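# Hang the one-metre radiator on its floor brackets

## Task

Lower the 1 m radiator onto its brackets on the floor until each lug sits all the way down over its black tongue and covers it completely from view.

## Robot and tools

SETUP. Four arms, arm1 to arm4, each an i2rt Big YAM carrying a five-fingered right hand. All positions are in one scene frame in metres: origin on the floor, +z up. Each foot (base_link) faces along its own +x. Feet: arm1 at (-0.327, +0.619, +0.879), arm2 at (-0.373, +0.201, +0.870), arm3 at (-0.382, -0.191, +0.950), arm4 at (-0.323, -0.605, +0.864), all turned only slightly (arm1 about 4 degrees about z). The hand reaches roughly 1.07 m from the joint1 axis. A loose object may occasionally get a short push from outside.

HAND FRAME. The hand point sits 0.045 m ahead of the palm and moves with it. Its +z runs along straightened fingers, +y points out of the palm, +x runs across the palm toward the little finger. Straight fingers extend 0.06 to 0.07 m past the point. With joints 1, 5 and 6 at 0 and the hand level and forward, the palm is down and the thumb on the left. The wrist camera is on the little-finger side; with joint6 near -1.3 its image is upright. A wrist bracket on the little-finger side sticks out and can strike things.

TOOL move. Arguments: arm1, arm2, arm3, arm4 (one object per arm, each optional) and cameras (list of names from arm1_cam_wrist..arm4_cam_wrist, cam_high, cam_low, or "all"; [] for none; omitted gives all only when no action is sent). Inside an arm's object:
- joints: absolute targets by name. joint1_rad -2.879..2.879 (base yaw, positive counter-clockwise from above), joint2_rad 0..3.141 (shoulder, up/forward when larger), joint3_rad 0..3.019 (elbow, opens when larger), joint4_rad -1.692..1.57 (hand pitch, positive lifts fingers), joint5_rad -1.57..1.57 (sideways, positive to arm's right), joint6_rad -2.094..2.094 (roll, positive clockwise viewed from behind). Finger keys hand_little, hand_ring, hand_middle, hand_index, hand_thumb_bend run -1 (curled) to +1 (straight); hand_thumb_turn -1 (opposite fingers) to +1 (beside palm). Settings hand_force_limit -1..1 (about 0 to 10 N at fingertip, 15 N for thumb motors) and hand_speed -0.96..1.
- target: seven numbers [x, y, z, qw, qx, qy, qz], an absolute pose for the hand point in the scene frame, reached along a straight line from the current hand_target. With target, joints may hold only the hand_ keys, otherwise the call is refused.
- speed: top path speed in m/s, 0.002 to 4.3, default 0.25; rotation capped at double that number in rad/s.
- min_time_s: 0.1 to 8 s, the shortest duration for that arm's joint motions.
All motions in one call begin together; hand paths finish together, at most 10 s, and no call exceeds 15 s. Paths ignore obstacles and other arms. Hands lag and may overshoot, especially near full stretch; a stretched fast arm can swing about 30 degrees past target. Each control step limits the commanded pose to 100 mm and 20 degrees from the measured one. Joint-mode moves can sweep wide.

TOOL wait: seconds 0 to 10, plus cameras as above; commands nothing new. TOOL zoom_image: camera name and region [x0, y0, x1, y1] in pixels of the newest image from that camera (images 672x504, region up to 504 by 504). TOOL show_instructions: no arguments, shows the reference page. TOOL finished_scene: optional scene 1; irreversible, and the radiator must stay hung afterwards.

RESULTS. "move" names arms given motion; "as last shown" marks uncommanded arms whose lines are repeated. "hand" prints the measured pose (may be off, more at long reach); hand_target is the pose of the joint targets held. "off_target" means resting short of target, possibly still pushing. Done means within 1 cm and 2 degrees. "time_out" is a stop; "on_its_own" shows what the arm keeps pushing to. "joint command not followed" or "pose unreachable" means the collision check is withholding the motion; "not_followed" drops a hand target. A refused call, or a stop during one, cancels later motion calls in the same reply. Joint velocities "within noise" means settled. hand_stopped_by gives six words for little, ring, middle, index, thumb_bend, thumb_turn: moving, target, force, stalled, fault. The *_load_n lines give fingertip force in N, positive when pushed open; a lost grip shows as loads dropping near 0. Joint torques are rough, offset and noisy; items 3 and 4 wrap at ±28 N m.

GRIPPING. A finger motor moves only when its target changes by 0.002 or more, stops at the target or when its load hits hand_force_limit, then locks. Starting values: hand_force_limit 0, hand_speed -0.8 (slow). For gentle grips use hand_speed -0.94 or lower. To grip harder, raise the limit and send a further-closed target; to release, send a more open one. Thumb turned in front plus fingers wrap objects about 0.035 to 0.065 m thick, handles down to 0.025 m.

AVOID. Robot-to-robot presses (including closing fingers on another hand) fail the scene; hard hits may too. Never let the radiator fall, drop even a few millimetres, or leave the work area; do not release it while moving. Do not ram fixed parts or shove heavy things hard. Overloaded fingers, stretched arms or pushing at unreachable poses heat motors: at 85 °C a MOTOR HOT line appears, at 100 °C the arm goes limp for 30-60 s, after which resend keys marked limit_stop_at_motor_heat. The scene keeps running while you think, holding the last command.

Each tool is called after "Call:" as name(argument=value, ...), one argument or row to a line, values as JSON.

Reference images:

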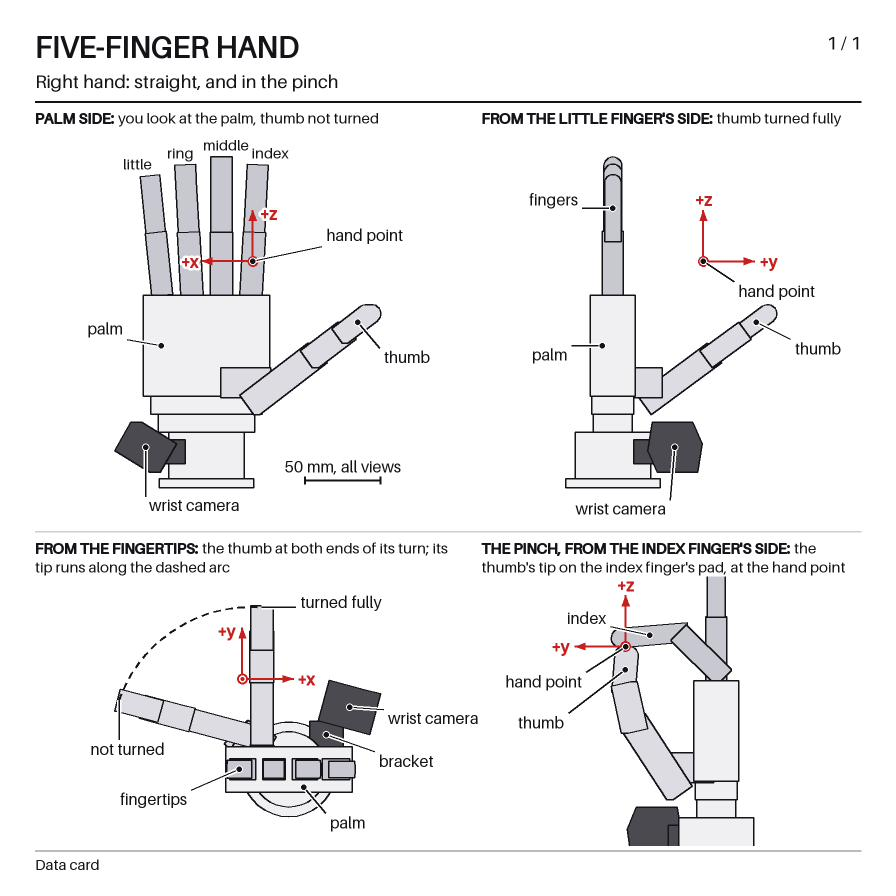

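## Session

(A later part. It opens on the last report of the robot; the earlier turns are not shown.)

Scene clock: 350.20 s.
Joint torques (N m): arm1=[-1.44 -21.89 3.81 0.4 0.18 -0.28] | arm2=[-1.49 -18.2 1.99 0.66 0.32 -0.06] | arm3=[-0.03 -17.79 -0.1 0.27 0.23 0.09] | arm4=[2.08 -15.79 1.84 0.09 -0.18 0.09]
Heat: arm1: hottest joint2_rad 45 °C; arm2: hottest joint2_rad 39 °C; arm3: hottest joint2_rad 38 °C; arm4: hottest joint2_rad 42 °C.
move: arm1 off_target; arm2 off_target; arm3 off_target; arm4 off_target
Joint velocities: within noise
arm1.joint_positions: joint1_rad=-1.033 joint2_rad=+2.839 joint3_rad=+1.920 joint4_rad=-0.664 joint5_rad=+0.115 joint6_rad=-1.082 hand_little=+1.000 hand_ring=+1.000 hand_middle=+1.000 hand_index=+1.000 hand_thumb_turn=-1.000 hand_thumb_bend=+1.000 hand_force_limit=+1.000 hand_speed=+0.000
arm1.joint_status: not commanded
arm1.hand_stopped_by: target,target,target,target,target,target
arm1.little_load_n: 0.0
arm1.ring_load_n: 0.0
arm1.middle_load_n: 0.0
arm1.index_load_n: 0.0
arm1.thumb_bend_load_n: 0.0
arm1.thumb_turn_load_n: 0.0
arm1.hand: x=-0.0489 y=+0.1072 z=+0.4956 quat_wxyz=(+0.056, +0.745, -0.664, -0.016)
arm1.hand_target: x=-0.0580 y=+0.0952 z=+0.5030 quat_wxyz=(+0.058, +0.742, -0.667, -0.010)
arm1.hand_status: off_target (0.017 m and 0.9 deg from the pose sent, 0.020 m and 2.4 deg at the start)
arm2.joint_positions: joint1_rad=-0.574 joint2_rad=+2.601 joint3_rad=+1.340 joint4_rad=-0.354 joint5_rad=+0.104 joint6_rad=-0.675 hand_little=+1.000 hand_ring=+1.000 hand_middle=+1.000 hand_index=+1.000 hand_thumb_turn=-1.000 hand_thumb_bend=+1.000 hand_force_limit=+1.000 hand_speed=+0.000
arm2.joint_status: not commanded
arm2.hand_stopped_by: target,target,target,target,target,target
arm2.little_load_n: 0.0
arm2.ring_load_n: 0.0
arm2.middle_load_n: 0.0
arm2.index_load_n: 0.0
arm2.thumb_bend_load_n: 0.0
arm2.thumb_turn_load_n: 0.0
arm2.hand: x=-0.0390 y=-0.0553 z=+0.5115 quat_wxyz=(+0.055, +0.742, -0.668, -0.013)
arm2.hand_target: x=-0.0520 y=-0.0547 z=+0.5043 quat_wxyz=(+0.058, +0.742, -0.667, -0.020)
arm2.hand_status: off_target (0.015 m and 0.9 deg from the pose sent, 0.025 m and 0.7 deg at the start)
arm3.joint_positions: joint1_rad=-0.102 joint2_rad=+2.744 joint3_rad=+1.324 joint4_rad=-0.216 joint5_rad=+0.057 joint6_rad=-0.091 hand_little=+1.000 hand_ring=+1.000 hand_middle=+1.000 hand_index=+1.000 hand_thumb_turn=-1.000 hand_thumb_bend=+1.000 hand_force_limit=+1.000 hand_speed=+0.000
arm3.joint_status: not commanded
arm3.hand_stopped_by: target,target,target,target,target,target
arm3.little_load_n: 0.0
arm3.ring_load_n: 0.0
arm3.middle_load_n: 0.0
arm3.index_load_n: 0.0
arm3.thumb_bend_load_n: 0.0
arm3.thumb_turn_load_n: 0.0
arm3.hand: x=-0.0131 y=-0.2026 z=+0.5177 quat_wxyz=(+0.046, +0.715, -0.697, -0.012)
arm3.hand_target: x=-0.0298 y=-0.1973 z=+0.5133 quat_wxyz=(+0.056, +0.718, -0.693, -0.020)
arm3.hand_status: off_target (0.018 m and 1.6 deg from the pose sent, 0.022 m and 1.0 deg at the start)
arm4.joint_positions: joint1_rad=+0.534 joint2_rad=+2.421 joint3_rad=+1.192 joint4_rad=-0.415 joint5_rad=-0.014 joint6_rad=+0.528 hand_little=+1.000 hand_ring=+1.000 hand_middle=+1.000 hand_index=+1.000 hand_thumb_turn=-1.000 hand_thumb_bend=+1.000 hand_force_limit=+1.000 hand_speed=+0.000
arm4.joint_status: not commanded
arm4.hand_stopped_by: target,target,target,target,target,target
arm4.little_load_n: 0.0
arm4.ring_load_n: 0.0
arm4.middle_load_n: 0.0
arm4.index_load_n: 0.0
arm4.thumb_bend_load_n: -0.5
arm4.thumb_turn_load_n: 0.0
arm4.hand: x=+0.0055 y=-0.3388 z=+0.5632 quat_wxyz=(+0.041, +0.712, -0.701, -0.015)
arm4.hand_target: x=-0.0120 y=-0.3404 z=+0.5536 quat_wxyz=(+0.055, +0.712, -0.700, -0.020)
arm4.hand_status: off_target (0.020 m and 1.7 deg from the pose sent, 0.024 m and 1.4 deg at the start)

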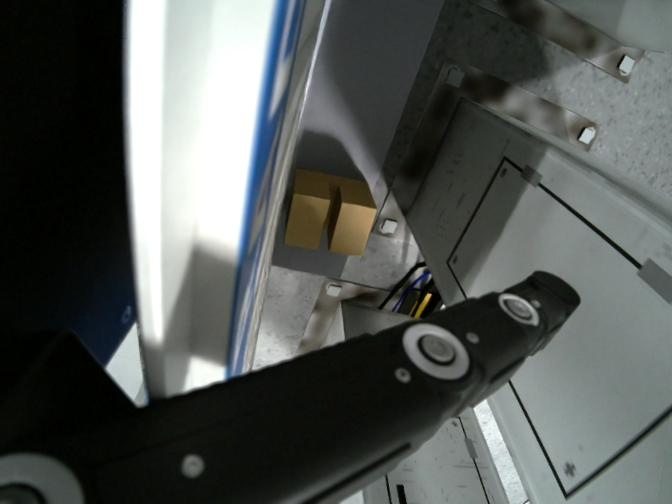

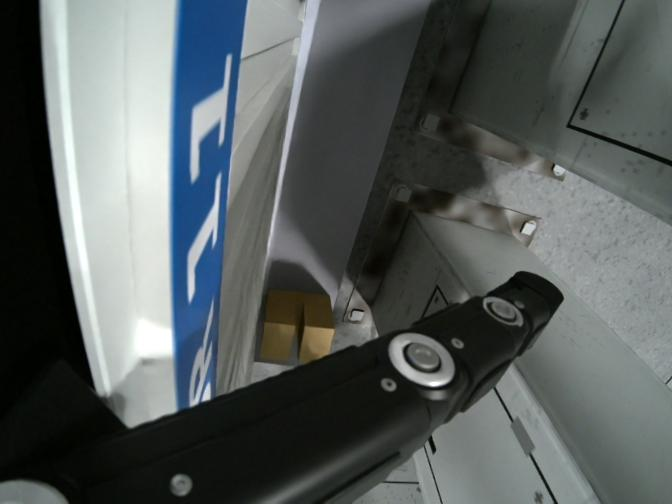

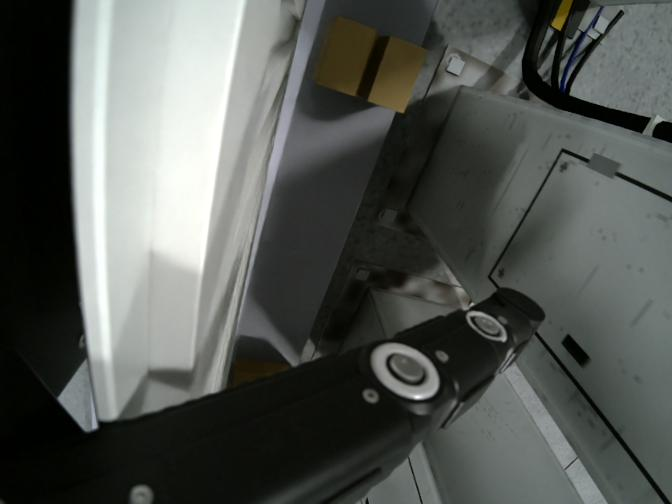

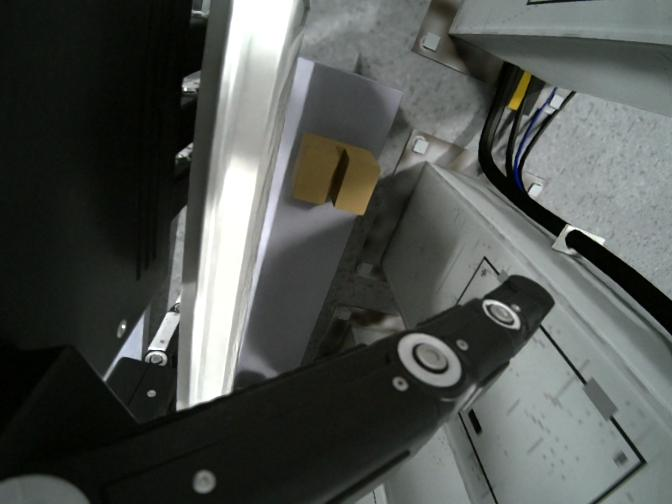

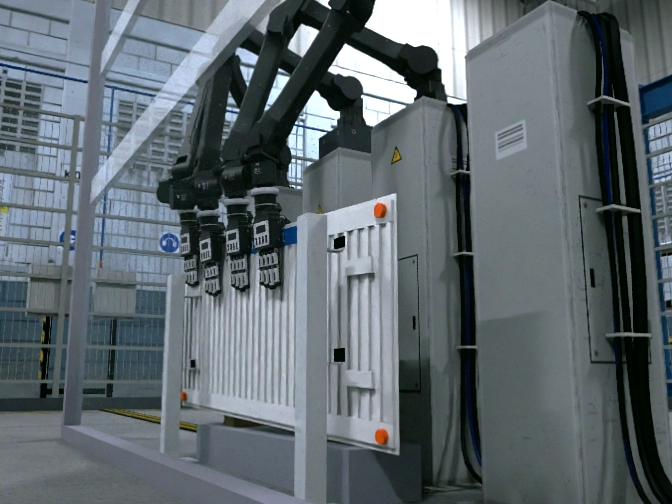

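Call:
move(
  arm4={"target": [-0.030, -0.340, 0.553, 0.060, 0.711, -0.700, -0.024], "speed": 0.08, "joints": {"hand_thumb_bend": 0.3, "hand_speed": 1.0}},
  arm3={"target": [-0.042, -0.197, 0.513, 0.058, 0.718, -0.693, -0.022], "speed": 0.08, "joints": {"hand_thumb_bend": 0.3, "hand_speed": 1.0}},
  arm2={"target": [-0.056, -0.055, 0.504, 0.058, 0.742, -0.667, -0.020], "speed": 0.08, "joints": {"hand_thumb_bend": 0.3, "hand_speed": 1.0}},
  arm1={"target": [-0.080, 0.095, 0.506, 0.060, 0.741, -0.666, -0.010], "speed": 0.08, "joints": {"hand_thumb_bend": 0.3, "hand_speed": 1.0}},
  cameras=["arm1_cam_wrist", "arm2_cam_wrist", "arm3_cam_wrist", "arm4_cam_wrist"],
)

Scene clock: 351.73 s.
Joint torques (N m): arm1=[-2.73 -21.01 3.45 0.29 0.71 -0.38] | arm2=[-1.96 -17.9 1.63 0.42 0.34 -0.11] | arm3=[-0.21 -17.08 -0.73 0.25 0.02 -0.11] | arm4=[3.55 -16.32 0.38 -0.4 -0.57 0.09]
Heat: arm1: hottest joint2_rad 46 °C; arm2: hottest joint2_rad 39 °C; arm3: hottest joint2_rad 38 °C; arm4: hottest joint2_rad 42 °C.
move: arm1 off_target; arm2 off_target; arm3 off_target; arm4 off_target
Joint velocities: within noise
arm1.joint_positions: joint1_rad=-1.047 joint2_rad=+2.807 joint3_rad=+1.860 joint4_rad=-0.621 joint5_rad=+0.103 joint6_rad=-1.102 hand_little=+1.000 hand_ring=+1.000 hand_middle=+1.000 hand_index=+1.000 hand_thumb_turn=-1.000 hand_thumb_bend=+0.300 hand_force_limit=+1.000 hand_speed=+1.000
arm1.joint_status: all done
arm1.hand_stopped_by: target,target,target,target,target,target
arm1.little_load_n: 0.0
arm1.ring_load_n: 0.0
arm1.middle_load_n: 0.0
arm1.index_load_n: 0.0
arm1.thumb_bend_load_n: 0.0
arm1.thumb_turn_load_n: 0.0
arm1.hand: x=-0.0583 y=+0.1087 z=+0.5003 quat_wxyz=(+0.052, +0.747, -0.662, -0.009)
arm1.hand_target: x=-0.0799 y=+0.0957 z=+0.5058 quat_wxyz=(+0.060, +0.742, -0.667, -0.010)
arm1.hand_status: off_target (0.026 m and 1.3 deg from the pose sent, 0.035 m and 1.0 deg at the start)
arm2.joint_positions: joint1_rad=-0.575 joint2_rad=+2.598 joint3_rad=+1.332 joint4_rad=-0.341 joint5_rad=+0.104 joint6_rad=-0.676 hand_little=+1.000 hand_ring=+1.000 hand_middle=+1.000 hand_index=+1.000 hand_thumb_turn=-1.000 hand_thumb_bend=+0.300 hand_force_limit=+1.000 hand_speed=+1.000
arm2.joint_status: all done
arm2.hand_stopped_by: target,target,target,target,target,target
arm2.little_load_n: 0.0
arm2.ring_load_n: 0.0
arm2.middle_load_n: 0.0
arm2.index_load_n: 0.0
arm2.thumb_bend_load_n: 0.0
arm2.thumb_turn_load_n: 0.0
arm2.hand: x=-0.0392 y=-0.0556 z=+0.5112 quat_wxyz=(+0.055, +0.742, -0.668, -0.009)
arm2.hand_target: x=-0.0559 y=-0.0546 z=+0.5043 quat_wxyz=(+0.058, +0.742, -0.667, -0.020)
arm2.hand_status: off_target (0.018 m and 1.3 deg from the pose sent, 0.019 m and 0.9 deg at the start)
arm3.joint_positions: joint1_rad=-0.102 joint2_rad=+2.736 joint3_rad=+1.302 joint4_rad=-0.194 joint5_rad=+0.062 joint6_rad=-0.075 hand_little=+1.000 hand_ring=+1.000 hand_middle=+1.000 hand_index=+1.000 hand_thumb_turn=-1.000 hand_thumb_bend=+0.303 hand_force_limit=+1.000 hand_speed=+1.000
arm3.joint_status: all done
arm3.hand_stopped_by: target,target,target,target,target,target
arm3.little_load_n: 0.0
arm3.ring_load_n: 0.0
arm3.middle_load_n: 0.0
arm3.index_load_n: 0.0
arm3.thumb_bend_load_n: 4.0
arm3.thumb_turn_load_n: 3.5
arm3.hand: x=-0.0166 y=-0.2024 z=+0.5193 quat_wxyz=(+0.046, +0.709, -0.703, -0.007)
arm3.hand_target: x=-0.0419 y=-0.1974 z=+0.5137 quat_wxyz=(+0.058, +0.718, -0.693, -0.022)
arm3.hand_status: off_target (0.027 m and 2.7 deg from the pose sent, 0.030 m and 1.9 deg at the start)
arm4.joint_positions: joint1_rad=+0.540 joint2_rad=+2.416 joint3_rad=+1.171 joint4_rad=-0.383 joint5_rad=-0.009 joint6_rad=+0.546 hand_little=+1.000 hand_ring=+1.000 hand_middle=+1.000 hand_index=+1.000 hand_thumb_turn=-1.000 hand_thumb_bend=+0.300 hand_force_limit=+1.000 hand_speed=+1.000
arm4.joint_status: all done
arm4.hand_stopped_by: target,target,target,target,target,target
arm4.little_load_n: 0.0
arm4.ring_load_n: 0.0
arm4.middle_load_n: 0.5
arm4.index_load_n: 0.0
arm4.thumb_bend_load_n: 0.0
arm4.thumb_turn_load_n: 0.0
arm4.hand: x=+0.0031 y=-0.3380 z=+0.5614 quat_wxyz=(+0.034, +0.708, -0.706, -0.010)
arm4.hand_target: x=-0.0291 y=-0.3411 z=+0.5539 quat_wxyz=(+0.060, +0.711, -0.700, -0.023)
arm4.hand_status: off_target (0.034 m and 3.5 deg from the pose sent, 0.037 m and 2.4 deg at the start)

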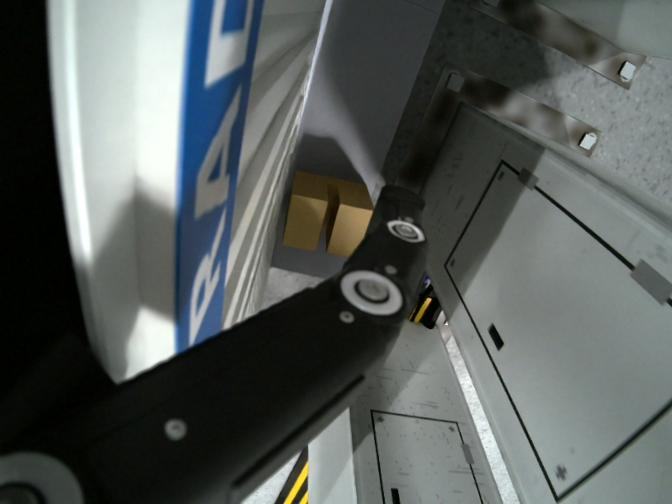

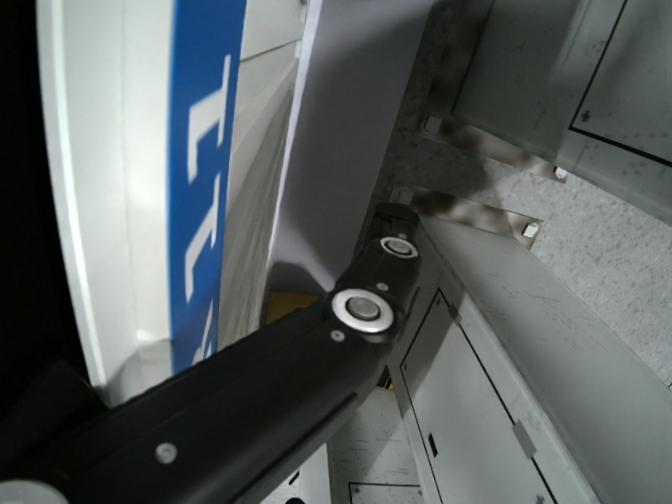

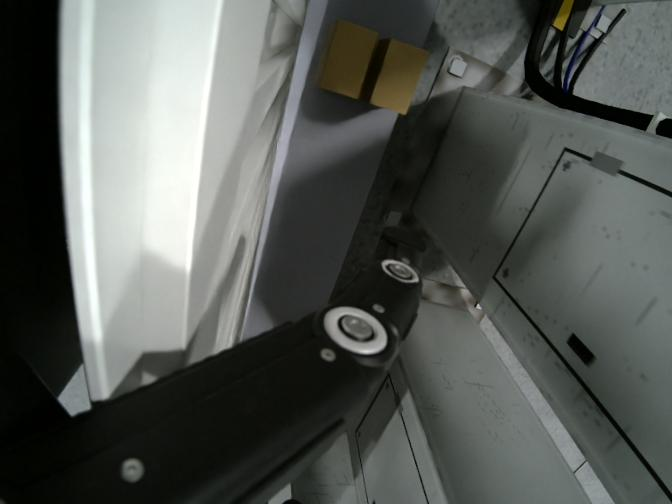

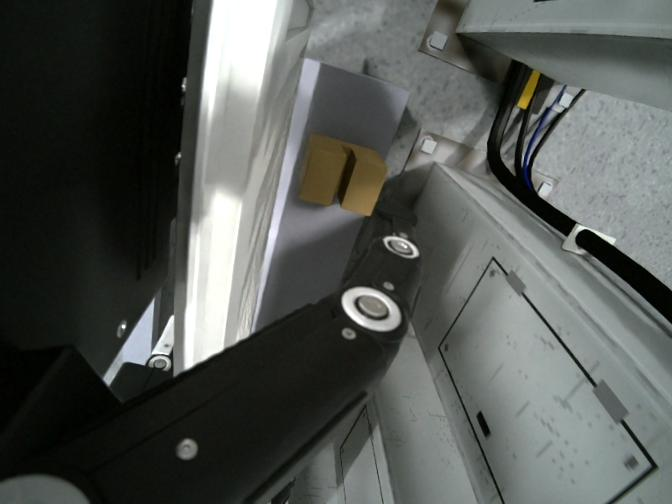

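Call:
move(
  arm1={"joints": {"hand_thumb_bend": -1.0}},
  arm2={"joints": {"hand_thumb_bend": -1.0}},
  arm3={"joints": {"hand_thumb_bend": -1.0}},
  arm4={"joints": {"hand_thumb_bend": -1.0}},
  cameras=["arm1_cam_wrist", "arm2_cam_wrist", "arm3_cam_wrist", "arm4_cam_wrist"],
)

Scene clock: 353.20 s.
Joint torques (N m): arm1=[-2.78 -20.95 3.43 0.28 0.65 -0.37] | arm2=[-1.85 -18.26 1.66 0.42 0.35 -0.11] | arm3=[-0.21 -16.32 0.01 0.24 0.13 0.09] | arm4=[2.73 -16.15 0.87 -0.73 -0.92 0.02]
Heat: arm1: hottest joint2_rad 46 °C; arm2: hottest joint2_rad 39 °C; arm3: hottest joint2_rad 38 °C; arm4: hottest joint2_rad 42 °C.
move: arm1 off_target; arm2 off_target; arm3 off_target; arm4 off_target
Joint velocities: within noise
arm1.joint_positions: joint1_rad=-1.047 joint2_rad=+2.807 joint3_rad=+1.860 joint4_rad=-0.621 joint5_rad=+0.105 joint6_rad=-1.102 hand_little=+1.000 hand_ring=+1.000 hand_middle=+1.000 hand_index=+1.000 hand_thumb_turn=-1.000 hand_thumb_bend=-0.564 hand_force_limit=+1.000 hand_speed=+1.000
arm1.joint_status: hand_thumb_bend off_target (ended at -0.564, target -1.000)
arm1.hand_stopped_by: target,target,target,target,force,target
arm1.little_load_n: 0.0
arm1.ring_load_n: 0.0
arm1.middle_load_n: 0.0
arm1.index_load_n: 0.0
arm1.thumb_bend_load_n: 19.5
arm1.thumb_turn_load_n: 4.0
arm1.hand: x=-0.0585 y=+0.1086 z=+0.5003 quat_wxyz=(+0.052, +0.747, -0.662, -0.009)
arm1.hand_target: x=-0.0800 y=+0.0958 z=+0.5058 quat_wxyz=(+0.060, +0.742, -0.667, -0.011)
arm1.hand_status: not commanded
arm2.joint_positions: joint1_rad=-0.576 joint2_rad=+2.598 joint3_rad=+1.332 joint4_rad=-0.340 joint5_rad=+0.104 joint6_rad=-0.676 hand_little=+1.000 hand_ring=+1.000 hand_middle=+1.000 hand_index=+1.000 hand_thumb_turn=-1.000 hand_thumb_bend=-0.590 hand_force_limit=+1.000 hand_speed=+1.000
arm2.joint_status: hand_thumb_bend off_target (ended at -0.590, target -1.000)
arm2.hand_stopped_by: target,target,target,target,force,target
arm2.little_load_n: 0.0
arm2.ring_load_n: 0.0
arm2.middle_load_n: 0.0
arm2.index_load_n: 0.0
arm2.thumb_bend_load_n: 17.0
arm2.thumb_turn_load_n: 3.0
arm2.hand: x=-0.0392 y=-0.0558 z=+0.5112 quat_wxyz=(+0.055, +0.742, -0.668, -0.009)
arm2.hand_target: x=-0.0559 y=-0.0546 z=+0.5043 quat_wxyz=(+0.058, +0.742, -0.667, -0.020)
arm2.hand_status: not commanded
arm3.joint_positions: joint1_rad=-0.102 joint2_rad=+2.729 joint3_rad=+1.292 joint4_rad=-0.194 joint5_rad=+0.059 joint6_rad=-0.093 hand_little=+1.000 hand_ring=+1.000 hand_middle=+1.000 hand_index=+1.000 hand_thumb_turn=-1.000 hand_thumb_bend=-0.654 hand_force_limit=+1.000 hand_speed=+1.000
arm3.joint_status: hand_thumb_bend off_target (ended at -0.654, target -1.000)
arm3.hand_stopped_by: target,target,target,target,force,target
arm3.little_load_n: 0.0
arm3.ring_load_n: 0.0
arm3.middle_load_n: 0.0
arm3.index_load_n: 0.0
arm3.thumb_bend_load_n: 20.5
arm3.thumb_turn_load_n: 0.0
arm3.hand: x=-0.0195 y=-0.2026 z=+0.5222 quat_wxyz=(+0.046, +0.716, -0.697, -0.009)
arm3.hand_target: x=-0.0419 y=-0.1974 z=+0.5137 quat_wxyz=(+0.058, +0.718, -0.693, -0.022)
arm3.hand_status: not commanded
arm4.joint_positions: joint1_rad=+0.547 joint2_rad=+2.415 joint3_rad=+1.166 joint4_rad=-0.376 joint5_rad=+0.001 joint6_rad=+0.547 hand_little=+1.000 hand_ring=+1.000 hand_middle=+1.000 hand_index=+1.000 hand_thumb_turn=-1.000 hand_thumb_bend=-0.503 hand_force_limit=+1.000 hand_speed=+1.000
arm4.joint_status: hand_thumb_bend off_target (ended at -0.503, target -1.000)
arm4.hand_stopped_by: target,target,target,target,force,target
arm4.little_load_n: 0.0
arm4.ring_load_n: 0.0
arm4.middle_load_n: 1.5
arm4.index_load_n: 0.0
arm4.thumb_bend_load_n: 16.5
arm4.thumb_turn_load_n: 0.0
arm4.hand: x=+0.0014 y=-0.3377 z=+0.5607 quat_wxyz=(+0.034, +0.710, -0.703, -0.004)
arm4.hand_target: x=-0.0292 y=-0.3412 z=+0.5538 quat_wxyz=(+0.060, +0.711, -0.700, -0.024)
arm4.hand_status: not commanded

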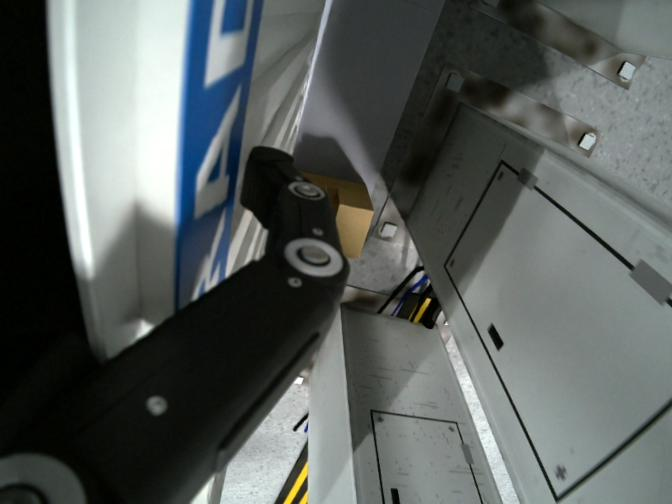

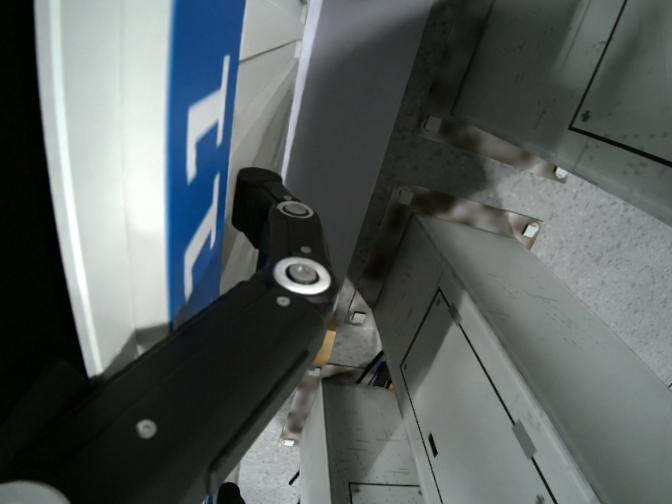

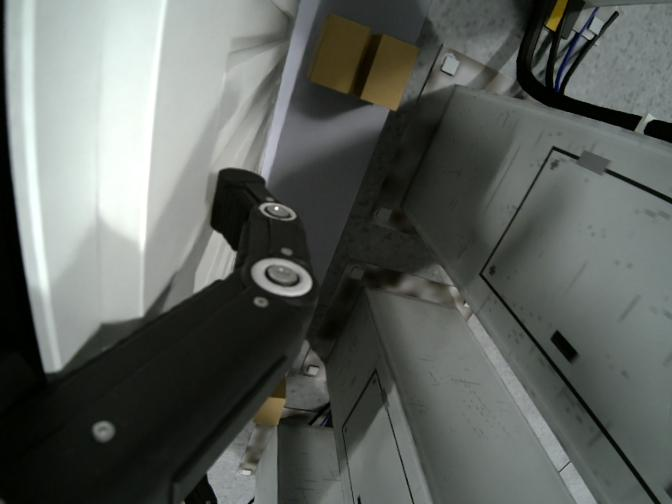

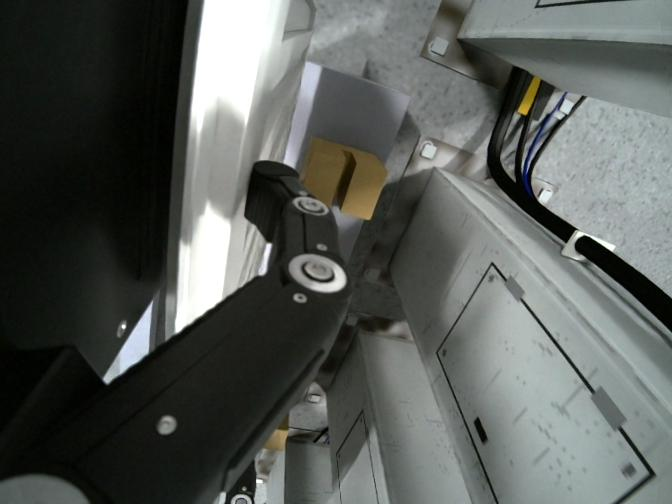

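Call:
move(
  arm1={"target": [-0.060, 0.105, 0.522, 0.055, 0.743, -0.665, -0.012], "speed": 0.05},
  arm2={"target": [-0.042, -0.055, 0.538, 0.055, 0.742, -0.668, -0.012], "speed": 0.05},
  arm3={"target": [-0.022, -0.200, 0.550, 0.050, 0.717, -0.695, -0.012], "speed": 0.05},
  arm4={"target": [-0.004, -0.339, 0.588, 0.045, 0.711, -0.701, -0.010], "speed": 0.05},
  cameras=["cam_low"],
)

Scene clock: 355.13 s.
Joint torques (N m): arm1=[0.15 -23 2.91 -0.88 0.39 -0.05] | arm2=[-0.62 -23.94 0.21 -1.07 0.25 0.03] | arm3=[-0.56 -24.29 -2.4 -1.1 0.16 0.09] | arm4=[1.55 -17.44 2.25 -0.36 -0.1 -0.04]
Heat: arm1: hottest joint2_rad 46 °C; arm2: hottest joint2_rad 39 °C; arm3: hottest joint2_rad 38 °C; arm4: hottest joint2_rad 42 °C.
move: arm1 off_target; arm2 off_target; arm3 off_target; arm4 done
Joint velocities: within noise
arm1.joint_positions: joint1_rad=-1.047 joint2_rad=+2.805 joint3_rad=+1.859 joint4_rad=-0.621 joint5_rad=+0.103 joint6_rad=-1.101 hand_little=+1.000 hand_ring=+1.000 hand_middle=+1.000 hand_index=+1.000 hand_thumb_turn=-1.000 hand_thumb_bend=-0.564 hand_force_limit=+1.000 hand_speed=+1.000
arm1.joint_status: not commanded
arm1.hand_stopped_by: target,target,target,target,force,target
arm1.little_load_n: 0.0
arm1.ring_load_n: 0.0
arm1.middle_load_n: 0.0
arm1.index_load_n: 0.0
arm1.thumb_bend_load_n: 19.5
arm1.thumb_turn_load_n: 4.5
arm1.hand: x=-0.0580 y=+0.1087 z=+0.5008 quat_wxyz=(+0.052, +0.747, -0.663, -0.008)
arm1.hand_target: x=-0.0599 y=+0.1050 z=+0.5212 quat_wxyz=(+0.055, +0.744, -0.666, -0.012)
arm1.hand_status: off_target (0.022 m and 0.8 deg from the pose sent, 0.022 m and 0.8 deg at the start)
arm2.joint_positions: joint1_rad=-0.576 joint2_rad=+2.593 joint3_rad=+1.321 joint4_rad=-0.338 joint5_rad=+0.103 joint6_rad=-0.675 hand_little=+1.000 hand_ring=+1.000 hand_middle=+1.000 hand_index=+1.000 hand_thumb_turn=-1.000 hand_thumb_bend=-0.590 hand_force_limit=+1.000 hand_speed=+1.000
arm2.joint_status: not commanded
arm2.hand_stopped_by: target,target,target,target,force,target
arm2.little_load_n: 0.0
arm2.ring_load_n: 0.0
arm2.middle_load_n: 0.0
arm2.index_load_n: 0.0
arm2.thumb_bend_load_n: 17.5
arm2.thumb_turn_load_n: 2.5
arm2.hand: x=-0.0423 y=-0.0535 z=+0.5125 quat_wxyz=(+0.054, +0.742, -0.669, -0.011)
arm2.hand_target: x=-0.0422 y=-0.0550 z=+0.5363 quat_wxyz=(+0.055, +0.742, -0.668, -0.012)
arm2.hand_status: off_target (0.026 m and 0.2 deg from the pose sent, 0.027 m and 0.4 deg at the start)
arm3.joint_positions: joint1_rad=-0.102 joint2_rad=+2.726 joint3_rad=+1.284 joint4_rad=-0.194 joint5_rad=+0.060 joint6_rad=-0.093 hand_little=+1.000 hand_ring=+1.000 hand_middle=+1.000 hand_index=+1.000 hand_thumb_turn=-1.000 hand_thumb_bend=-0.654 hand_force_limit=+1.000 hand_speed=+1.000
arm3.joint_status: not commanded
arm3.hand_stopped_by: target,target,target,target,force,target
arm3.little_load_n: 0.0
arm3.ring_load_n: 0.0
arm3.middle_load_n: 0.0
arm3.index_load_n: 0.0
arm3.thumb_bend_load_n: 20.5
arm3.thumb_turn_load_n: 0.5
arm3.hand: x=-0.0230 y=-0.2025 z=+0.5236 quat_wxyz=(+0.047, +0.716, -0.697, -0.011)
arm3.hand_target: x=-0.0223 y=-0.2001 z=+0.5481 quat_wxyz=(+0.050, +0.717, -0.695, -0.012)
arm3.hand_status: off_target (0.026 m and 0.4 deg from the pose sent, 0.028 m and 0.7 deg at the start)
arm4.joint_positions: joint1_rad=+0.547 joint2_rad=+2.352 joint3_rad=+1.150 joint4_rad=-0.434 joint5_rad=-0.002 joint6_rad=+0.539 hand_little=+1.000 hand_ring=+1.000 hand_middle=+1.000 hand_index=+1.000 hand_thumb_turn=-1.000 hand_thumb_bend=-0.507 hand_force_limit=+1.000 hand_speed=+1.000
arm4.joint_status: not commanded
arm4.hand_stopped_by: target,target,target,target,force,target
arm4.little_load_n: 0.0
arm4.ring_load_n: 0.0
arm4.middle_load_n: 0.0
arm4.index_load_n: 0.0
arm4.thumb_bend_load_n: 0.0
arm4.thumb_turn_load_n: 0.0
arm4.hand: x=+0.0017 y=-0.3368 z=+0.5878 quat_wxyz=(+0.038, +0.713, -0.700, -0.007)
arm4.hand_target: x=-0.0039 y=-0.3390 z=+0.5879 quat_wxyz=(+0.045, +0.711, -0.701, -0.010)
arm4.hand_status: done (0.006 m and 0.8 deg from the pose sent, 0.028 m and 1.5 deg at the start)

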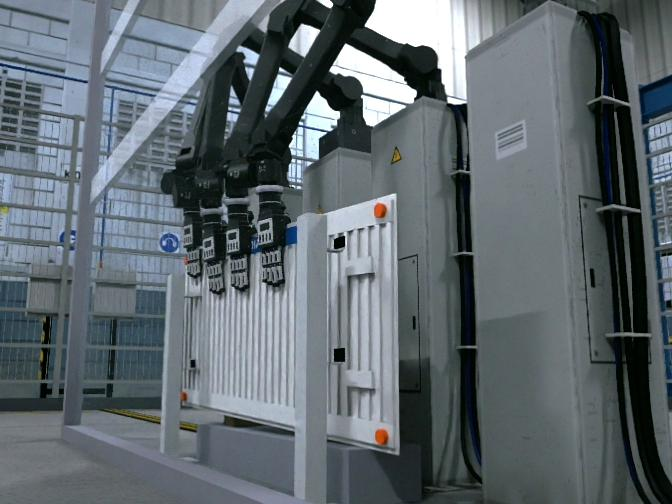

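Call:
move(
  arm1={"target": [-0.056, 0.105, 0.502, 0.055, 0.743, -0.665, -0.012], "speed": 0.08, "joints": {"hand_thumb_bend": 1.0, "hand_speed": 0.0}},
  arm2={"target": [-0.038, -0.055, 0.512, 0.055, 0.742, -0.668, -0.012], "speed": 0.08, "joints": {"hand_thumb_bend": 1.0, "hand_speed": 0.0}},
  arm3={"target": [-0.018, -0.200, 0.525, 0.050, 0.717, -0.695, -0.012], "speed": 0.08, "joints": {"hand_thumb_bend": 1.0, "hand_speed": 0.0}},
  arm4={"target": [0.012, -0.339, 0.610, 0.020, 0.711, -0.701, -0.010], "speed": 0.08, "joints": {"hand_thumb_bend": 1.0, "hand_speed": 0.0}},
)

Call:
move(
  arm1={"target": [-0.030, 0.110, 0.640, 0.030, 0.743, -0.665, 0.000], "speed": 0.15},
  arm2={"target": [-0.020, -0.055, 0.650, 0.030, 0.742, -0.668, 0.000], "speed": 0.15},
  arm3={"target": [0.000, -0.200, 0.660, 0.020, 0.717, -0.695, 0.000], "speed": 0.15},
  arm4={"target": [0.012, -0.339, 0.670, 0.010, 0.711, -0.701, -0.005], "speed": 0.15},
)

Call:
move(
  arm1={"target": [-0.055, 0.300, 0.640, 0.030, 0.743, -0.665, 0.000], "speed": 0.2},
  arm2={"target": [-0.034, 0.120, 0.650, 0.030, 0.742, -0.668, 0.000], "speed": 0.2},
  arm3={"target": [-0.010, -0.070, 0.660, 0.020, 0.717, -0.695, 0.000], "speed": 0.2},
  arm4={"target": [0.006, -0.245, 0.670, 0.010, 0.711, -0.701, -0.005], "speed": 0.2},
  cameras=["all"],
)

Scene clock: 362.70 s.
Joint torques (N m): arm1=[0.5 -19.31 6.02 -0.35 0.45 -0.02] | arm2=[-0.21 -17.67 4.33 0.16 0.27 0.09] | arm3=[-0.44 -17.26 2.19 -0.29 0.16 0.09] | arm4=[1.03 -17.32 2.61 0.12 -0.09 -0.28]
Heat: arm1: hottest joint2_rad 47 °C; arm2: hottest joint2_rad 39 °C; arm3: hottest joint2_rad 38 °C; arm4: hottest joint2_rad 42 °C.
move: arm1 done; arm2 done; arm3 done; arm4 done
Joint velocities: within noise
arm1.joint_positions: joint1_rad=-1.047 joint2_rad=+2.805 joint3_rad=+1.862 joint4_rad=-0.631 joint5_rad=+0.102 joint6_rad=-1.099 hand_little=+1.000 hand_ring=+1.000 hand_middle=+1.000 hand_index=+1.000 hand_thumb_turn=-1.000 hand_thumb_bend=+1.000 hand_force_limit=+1.000 hand_speed=+0.000
arm1.joint_status: all done
arm1.hand_stopped_by: target,target,target,target,target,target
arm1.little_load_n: 0.0
arm1.ring_load_n: 0.0
arm1.middle_load_n: 0.0
arm1.index_load_n: 0.0
arm1.thumb_bend_load_n: 0.0
arm1.thumb_turn_load_n: 0.0
arm1.hand: x=-0.0577 y=+0.1094 z=+0.5020 quat_wxyz=(+0.050, +0.747, -0.663, -0.011)
arm1.hand_target: x=-0.0561 y=+0.1050 z=+0.5021 quat_wxyz=(+0.055, +0.744, -0.666, -0.012)
arm1.hand_status: done (0.005 m and 0.8 deg from the pose sent, 0.004 m and 0.8 deg at the start)
arm2.joint_positions: joint1_rad=-0.575 joint2_rad=+2.575 joint3_rad=+1.323 joint4_rad=-0.349 joint5_rad=+0.102 joint6_rad=-0.675 hand_little=+1.000 hand_ring=+1.000 hand_middle=+1.000 hand_index=+1.000 hand_thumb_turn=-1.000 hand_thumb_bend=+1.000 hand_force_limit=+1.000 hand_speed=+0.000
arm2.joint_status: all done
arm2.hand_stopped_by: target,target,target,target,target,target
arm2.little_load_n: 0.0
arm2.ring_load_n: 0.0
arm2.middle_load_n: 0.0
arm2.index_load_n: 0.0
arm2.thumb_bend_load_n: 0.0
arm2.thumb_turn_load_n: 0.0
arm2.hand: x=-0.0363 y=-0.0567 z=+0.5205 quat_wxyz=(+0.053, +0.742, -0.668, -0.007)
arm2.hand_target: x=-0.0382 y=-0.0549 z=+0.5121 quat_wxyz=(+0.055, +0.742, -0.668, -0.012)
arm2.hand_status: done (0.009 m and 0.7 deg from the pose sent, 0.005 m and 0.2 deg at the start)
arm3.joint_positions: joint1_rad=-0.102 joint2_rad=+2.708 joint3_rad=+1.288 joint4_rad=-0.208 joint5_rad=+0.060 joint6_rad=-0.093 hand_little=+1.000 hand_ring=+1.000 hand_middle=+1.000 hand_index=+1.000 hand_thumb_turn=-1.000 hand_thumb_bend=+1.000 hand_force_limit=+1.000 hand_speed=+0.000
arm3.joint_status: all done
arm3.hand_stopped_by: target,target,target,target,target,target
arm3.little_load_n: 0.0
arm3.ring_load_n: 0.0
arm3.middle_load_n: 0.0
arm3.index_load_n: 0.0
arm3.thumb_bend_load_n: 0.0
arm3.thumb_turn_load_n: 0.0
arm3.hand: x=-0.0136 y=-0.2031 z=+0.5307 quat_wxyz=(+0.044, +0.716, -0.697, -0.007)
arm3.hand_target: x=-0.0182 y=-0.2001 z=+0.5251 quat_wxyz=(+0.050, +0.717, -0.695, -0.012)
arm3.hand_status: done (0.008 m and 0.9 deg from the pose sent, 0.006 m and 0.4 deg at the start)
arm4.joint_positions: joint1_rad=+0.534 joint2_rad=+2.294 joint3_rad=+1.131 joint4_rad=-0.434 joint5_rad=-0.013 joint6_rad=+0.536 hand_little=+1.000 hand_ring=+1.000 hand_middle=+1.000 hand_index=+1.000 hand_thumb_turn=-1.000 hand_thumb_bend=+1.000 hand_force_limit=+1.000 hand_speed=+0.000
arm4.joint_status: all done
arm4.hand_stopped_by: target,target,target,target,target,target
arm4.little_load_n: 0.0
arm4.ring_load_n: 0.0
arm4.middle_load_n: 0.0
arm4.index_load_n: 0.0
arm4.thumb_bend_load_n: 0.0
arm4.thumb_turn_load_n: 0.0
arm4.hand: x=+0.0130 y=-0.3337 z=+0.6097 quat_wxyz=(+0.019, +0.710, -0.704, -0.008)
arm4.hand_target: x=+0.0122 y=-0.3389 z=+0.6100 quat_wxyz=(+0.020, +0.712, -0.702, -0.010)
arm4.hand_status: done (0.005 m and 0.4 deg from the pose sent, 0.025 m and 2.2 deg at the start)
pictures: none

Scene clock: 364.40 s.
Joint torques (N m): arm1=[1.49 -21.25 5.16 -0.2 0.02 0.01] | arm2=[-0.15 -18.43 4.23 -0.12 0.07 0.08] | arm3=[-1.26 -19.02 1.89 -0.16 -0.11 -0.03] | arm4=[0.85 -17.08 3.56 -0.31 0.07 -0.22]
Heat: arm1: hottest joint2_rad 47 °C; arm2: hottest joint2_rad 39 °C; arm3: hottest joint2_rad 38 °C; arm4: hottest joint2_rad 42 °C.
move: arm1 off_target; arm2 done; arm3 done; arm4 done
Joint velocities: within noise
arm1.joint_positions: joint1_rad=-1.039 joint2_rad=+2.542 joint3_rad=+1.736 joint4_rad=-0.768 joint5_rad=+0.059 joint6_rad=-1.080 hand_little=+1.000 hand_ring=+1.000 hand_middle=+1.000 hand_index=+1.000 hand_thumb_turn=-1.000 hand_thumb_bend=+1.000 hand_force_limit=+1.000 hand_speed=+0.000
arm1.joint_status: not commanded
arm1.hand_stopped_by: target,target,target,target,target,target
arm1.little_load_n: 0.0
arm1.ring_load_n: 0.0
arm1.middle_load_n: 0.0
arm1.index_load_n: 0.0
arm1.thumb_bend_load_n: 0.0
arm1.thumb_turn_load_n: 0.0
arm1.hand: x=-0.0408 y=+0.1093 z=+0.6299 quat_wxyz=(+0.030, +0.744, -0.668, -0.006)
arm1.hand_target: x=-0.0300 y=+0.1101 z=+0.6399 quat_wxyz=(+0.030, +0.745, -0.667, +0.000)
arm1.hand_status: off_target (0.015 m and 0.7 deg from the pose sent, 0.141 m and 2.7 deg at the start)
arm2.joint_positions: joint1_rad=-0.575 joint2_rad=+2.259 joint3_rad=+1.215 joint4_rad=-0.517 joint5_rad=+0.061 joint6_rad=-0.675 hand_little=+1.000 hand_ring=+1.000 hand_middle=+1.000 hand_index=+1.000 hand_thumb_turn=-1.000 hand_thumb_bend=+1.000 hand_force_limit=+1.000 hand_speed=+0.000
arm2.joint_status: not commanded
arm2.hand_stopped_by: target,target,target,target,target,target
arm2.little_load_n: 0.0
arm2.ring_load_n: 0.0
arm2.middle_load_n: 0.0
arm2.index_load_n: -0.5
arm2.thumb_bend_load_n: 0.0
arm2.thumb_turn_load_n: 0.0
arm2.hand: x=-0.0148 y=-0.0610 z=+0.6526 quat_wxyz=(+0.030, +0.742, -0.670, +0.010)
arm2.hand_target: x=-0.0201 y=-0.0550 z=+0.6501 quat_wxyz=(+0.030, +0.743, -0.669, +0.000)
arm2.hand_status: done (0.008 m and 1.2 deg from the pose sent, 0.130 m and 2.8 deg at the start)
arm3.joint_positions: joint1_rad=-0.102 joint2_rad=+2.374 joint3_rad=+1.101 joint4_rad=-0.304 joint5_rad=+0.035 joint6_rad=-0.094 hand_little=+1.000 hand_ring=+1.000 hand_middle=+1.000 hand_index=+1.000 hand_thumb_turn=-1.000 hand_thumb_bend=+1.000 hand_force_limit=+1.000 hand_speed=+0.000
arm3.joint_status: not commanded
arm3.hand_stopped_by: target,target,target,target,target,target
arm3.little_load_n: 0.0
arm3.ring_load_n: 0.0
arm3.middle_load_n: 0.0
arm3.index_load_n: 0.0
arm3.thumb_bend_load_n: 0.0
arm3.thumb_turn_load_n: 0.0
arm3.hand: x=+0.0033 y=-0.1997 z=+0.6563 quat_wxyz=(+0.019, +0.716, -0.698, +0.004)
arm3.hand_target: x=+0.0000 y=-0.2000 z=+0.6599 quat_wxyz=(+0.020, +0.718, -0.696, +0.000)
arm3.hand_status: done (0.005 m and 0.5 deg from the pose sent, 0.130 m and 2.9 deg at the start)
arm4.joint_positions: joint1_rad=+0.534 joint2_rad=+2.138 joint3_rad=+1.074 joint4_rad=-0.503 joint5_rad=-0.013 joint6_rad=+0.536 hand_little=+1.000 hand_ring=+1.000 hand_middle=+1.000 hand_index=+1.000 hand_thumb_turn=-1.000 hand_thumb_bend=+1.000 hand_force_limit=+1.000 hand_speed=+0.000
arm4.joint_status: not commanded
arm4.hand_stopped_by: target,target,target,target,target,target
arm4.little_load_n: 0.0
arm4.ring_load_n: 0.0
arm4.middle_load_n: 0.0
arm4.index_load_n: 0.0
arm4.thumb_bend_load_n: 0.0
arm4.thumb_turn_load_n: 0.0
arm4.hand: x=+0.0146 y=-0.3324 z=+0.6694 quat_wxyz=(+0.004, +0.710, -0.704, -0.005)
arm4.hand_target: x=+0.0120 y=-0.3389 z=+0.6699 quat_wxyz=(+0.010, +0.712, -0.702, -0.005)
arm4.hand_status: done (0.007 m and 0.7 deg from the pose sent, 0.061 m and 1.1 deg at the start)
pictures: none

Scene clock: 366.23 s.
Joint torques (N m): arm1=[0.91 -17.08 2.89 0.46 0.15 0] | arm2=[-0.73 -16.5 2.92 0.62 0.22 0.16] | arm3=[-0.56 -18.67 3.18 -0.24 -0.02 0.18] | arm4=[1.38 -15.68 6.82 -0.34 0 0.06]
Heat: arm1: hottest joint2_rad 47 °C; arm2: hottest joint2_rad 39 °C; arm3: hottest joint2_rad 37 °C; arm4: hottest joint2_rad 42 °C.
move: arm1 off_target; arm2 done; arm3 done; arm4 done
Joint velocities: within noise
arm1.joint_positions: joint1_rad=-0.844 joint2_rad=+2.310 joint3_rad=+1.137 joint4_rad=-0.440 joint5_rad=+0.055 joint6_rad=-0.893 hand_little=+1.000 hand_ring=+1.000 hand_middle=+1.000 hand_index=+1.000 hand_thumb_turn=-1.000 hand_thumb_bend=+1.000 hand_force_limit=+1.000 hand_speed=+0.000
arm1.joint_status: not commanded
arm1.hand_stopped_by: target,target,target,target,target,target
arm1.little_load_n: 0.0
arm1.ring_load_n: 0.0
arm1.middle_load_n: 0.0
arm1.index_load_n: 0.0
arm1.thumb_bend_load_n: 0.0
arm1.thumb_turn_load_n: 0.0
arm1.hand: x=-0.0670 y=+0.3075 z=+0.6305 quat_wxyz=(+0.028, +0.746, -0.665, -0.019)
arm1.hand_target: x=-0.0552 y=+0.3003 z=+0.6399 quat_wxyz=(+0.030, +0.745, -0.667, +0.000)
arm1.hand_status: off_target (0.017 m and 2.2 deg from the pose sent, 0.192 m and 0.7 deg at the start)
arm2.joint_positions: joint1_rad=-0.227 joint2_rad=+2.179 joint3_rad=+0.957 joint4_rad=-0.393 joint5_rad=+0.050 joint6_rad=-0.349 hand_little=+1.000 hand_ring=+1.000 hand_middle=+1.000 hand_index=+1.000 hand_thumb_turn=-1.000 hand_thumb_bend=+1.000 hand_force_limit=+1.000 hand_speed=+0.000
arm2.joint_status: not commanded
arm2.hand_stopped_by: target,target,target,target,target,target
arm2.little_load_n: 0.0
arm2.ring_load_n: 0.0
arm2.middle_load_n: 0.0
arm2.index_load_n: 0.0
arm2.thumb_bend_load_n: 0.0
arm2.thumb_turn_load_n: 0.0
arm2.hand: x=-0.0367 y=+0.1221 z=+0.6488 quat_wxyz=(+0.033, +0.749, -0.662, -0.007)
arm2.hand_target: x=-0.0340 y=+0.1199 z=+0.6500 quat_wxyz=(+0.030, +0.743, -0.669, +0.000)
arm2.hand_status: done (0.004 m and 1.4 deg from the pose sent, 0.182 m and 1.2 deg at the start)
arm3.joint_positions: joint1_rad=+0.182 joint2_rad=+2.374 joint3_rad=+1.085 joint4_rad=-0.313 joint5_rad=+0.028 joint6_rad=+0.180 hand_little=+1.000 hand_ring=+1.000 hand_middle=+1.000 hand_index=+1.000 hand_thumb_turn=-1.000 hand_thumb_bend=+1.000 hand_force_limit=+1.000 hand_speed=+0.000
arm3.joint_status: not commanded
arm3.hand_stopped_by: target,target,target,target,target,target
arm3.little_load_n: 0.0
arm3.ring_load_n: 0.0
arm3.middle_load_n: 0.0
arm3.index_load_n: 0.0
arm3.thumb_bend_load_n: 0.0
arm3.thumb_turn_load_n: 0.0
arm3.hand: x=-0.0164 y=-0.0742 z=+0.6562 quat_wxyz=(+0.024, +0.719, -0.694, -0.002)
arm3.hand_target: x=-0.0100 y=-0.0700 z=+0.6600 quat_wxyz=(+0.020, +0.718, -0.696, +0.000)
arm3.hand_status: done (0.009 m and 0.6 deg from the pose sent, 0.130 m and 0.5 deg at the start)
arm4.joint_positions: joint1_rad=+0.685 joint2_rad=+2.179 joint3_rad=+1.205 joint4_rad=-0.597 joint5_rad=-0.013 joint6_rad=+0.671 hand_little=+1.000 hand_ring=+1.000 hand_middle=+1.000 hand_index=+1.000 hand_thumb_turn=-1.000 hand_thumb_bend=+1.000 hand_force_limit=+1.000 hand_speed=+0.000
arm4.joint_status: not commanded
arm4.hand_stopped_by: target,target,target,target,target,target
arm4.little_load_n: 0.0
arm4.ring_load_n: 0.0
arm4.middle_load_n: 0.0
arm4.index_load_n: 0.0
arm4.thumb_bend_load_n: 0.0
arm4.thumb_turn_load_n: 0.0
arm4.hand: x=+0.0036 y=-0.2505 z=+0.6756 quat_wxyz=(+0.007, +0.716, -0.698, -0.005)
arm4.hand_target: x=+0.0059 y=-0.2451 z=+0.6701 quat_wxyz=(+0.010, +0.712, -0.702, -0.005)
arm4.hand_status: done (0.008 m and 0.7 deg from the pose sent, 0.088 m and 0.7 deg at the start)
pictures: arm1_cam_wrist, arm2_cam_wrist, arm3_cam_wrist, arm4_cam_wrist, cam_high, cam_low

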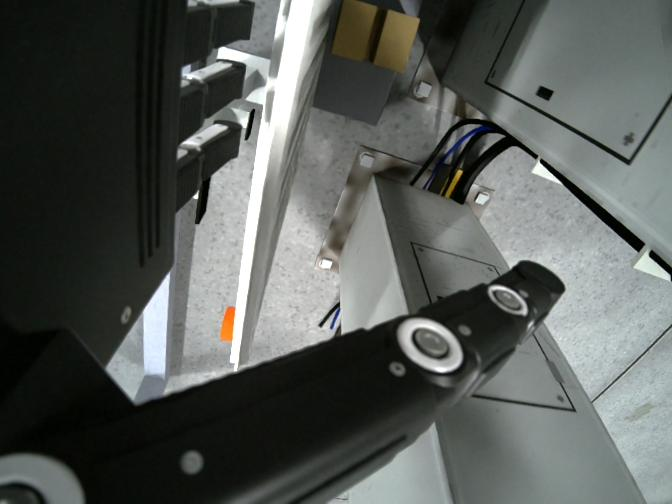

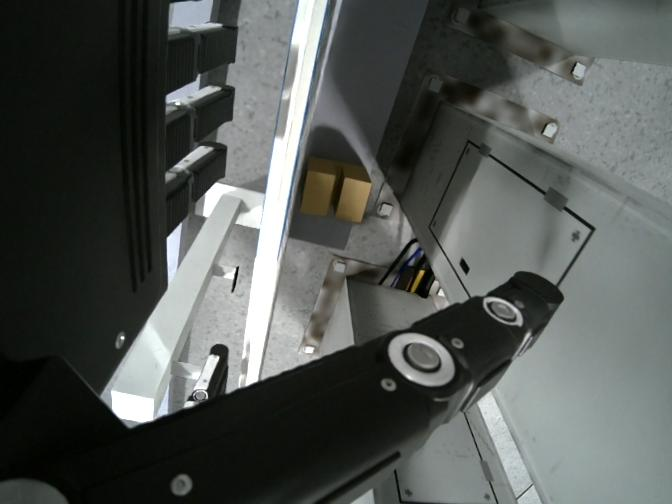

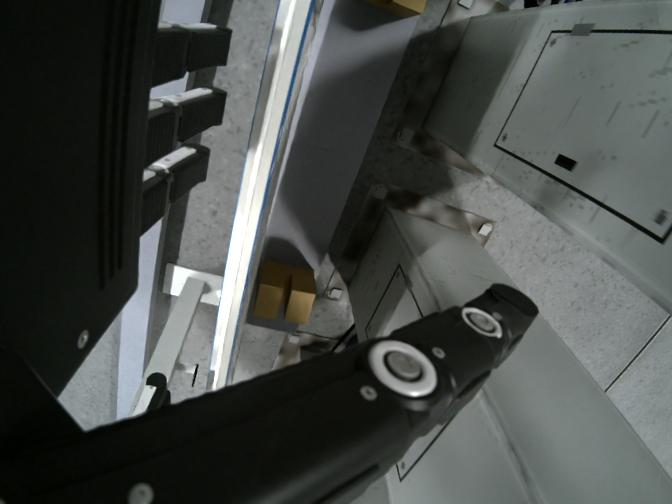

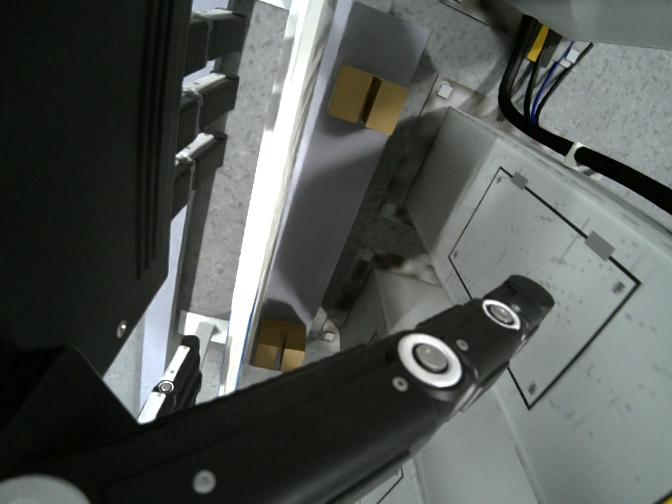

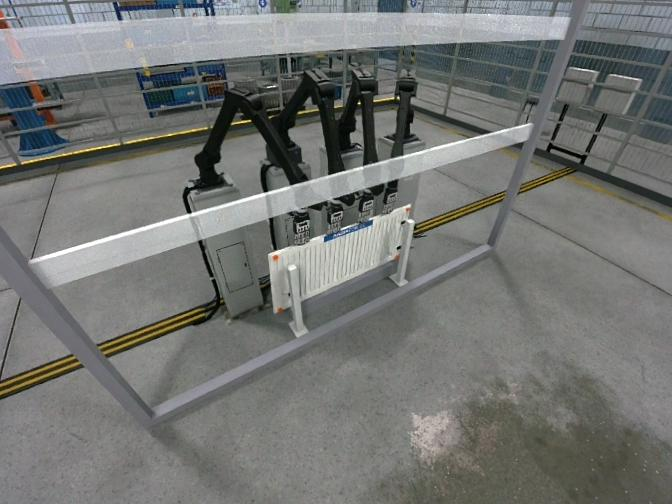

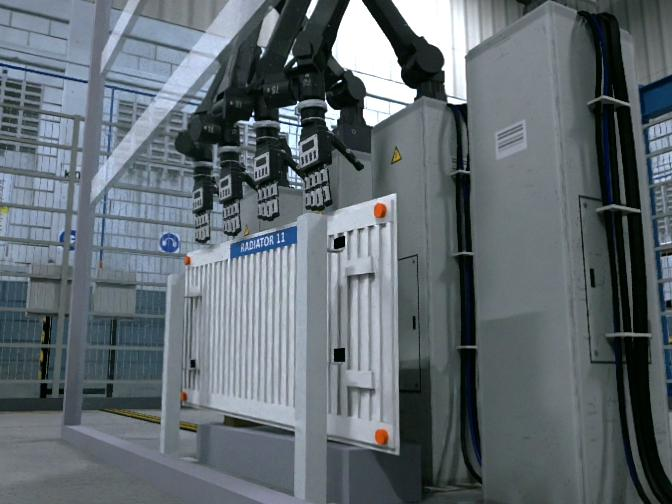

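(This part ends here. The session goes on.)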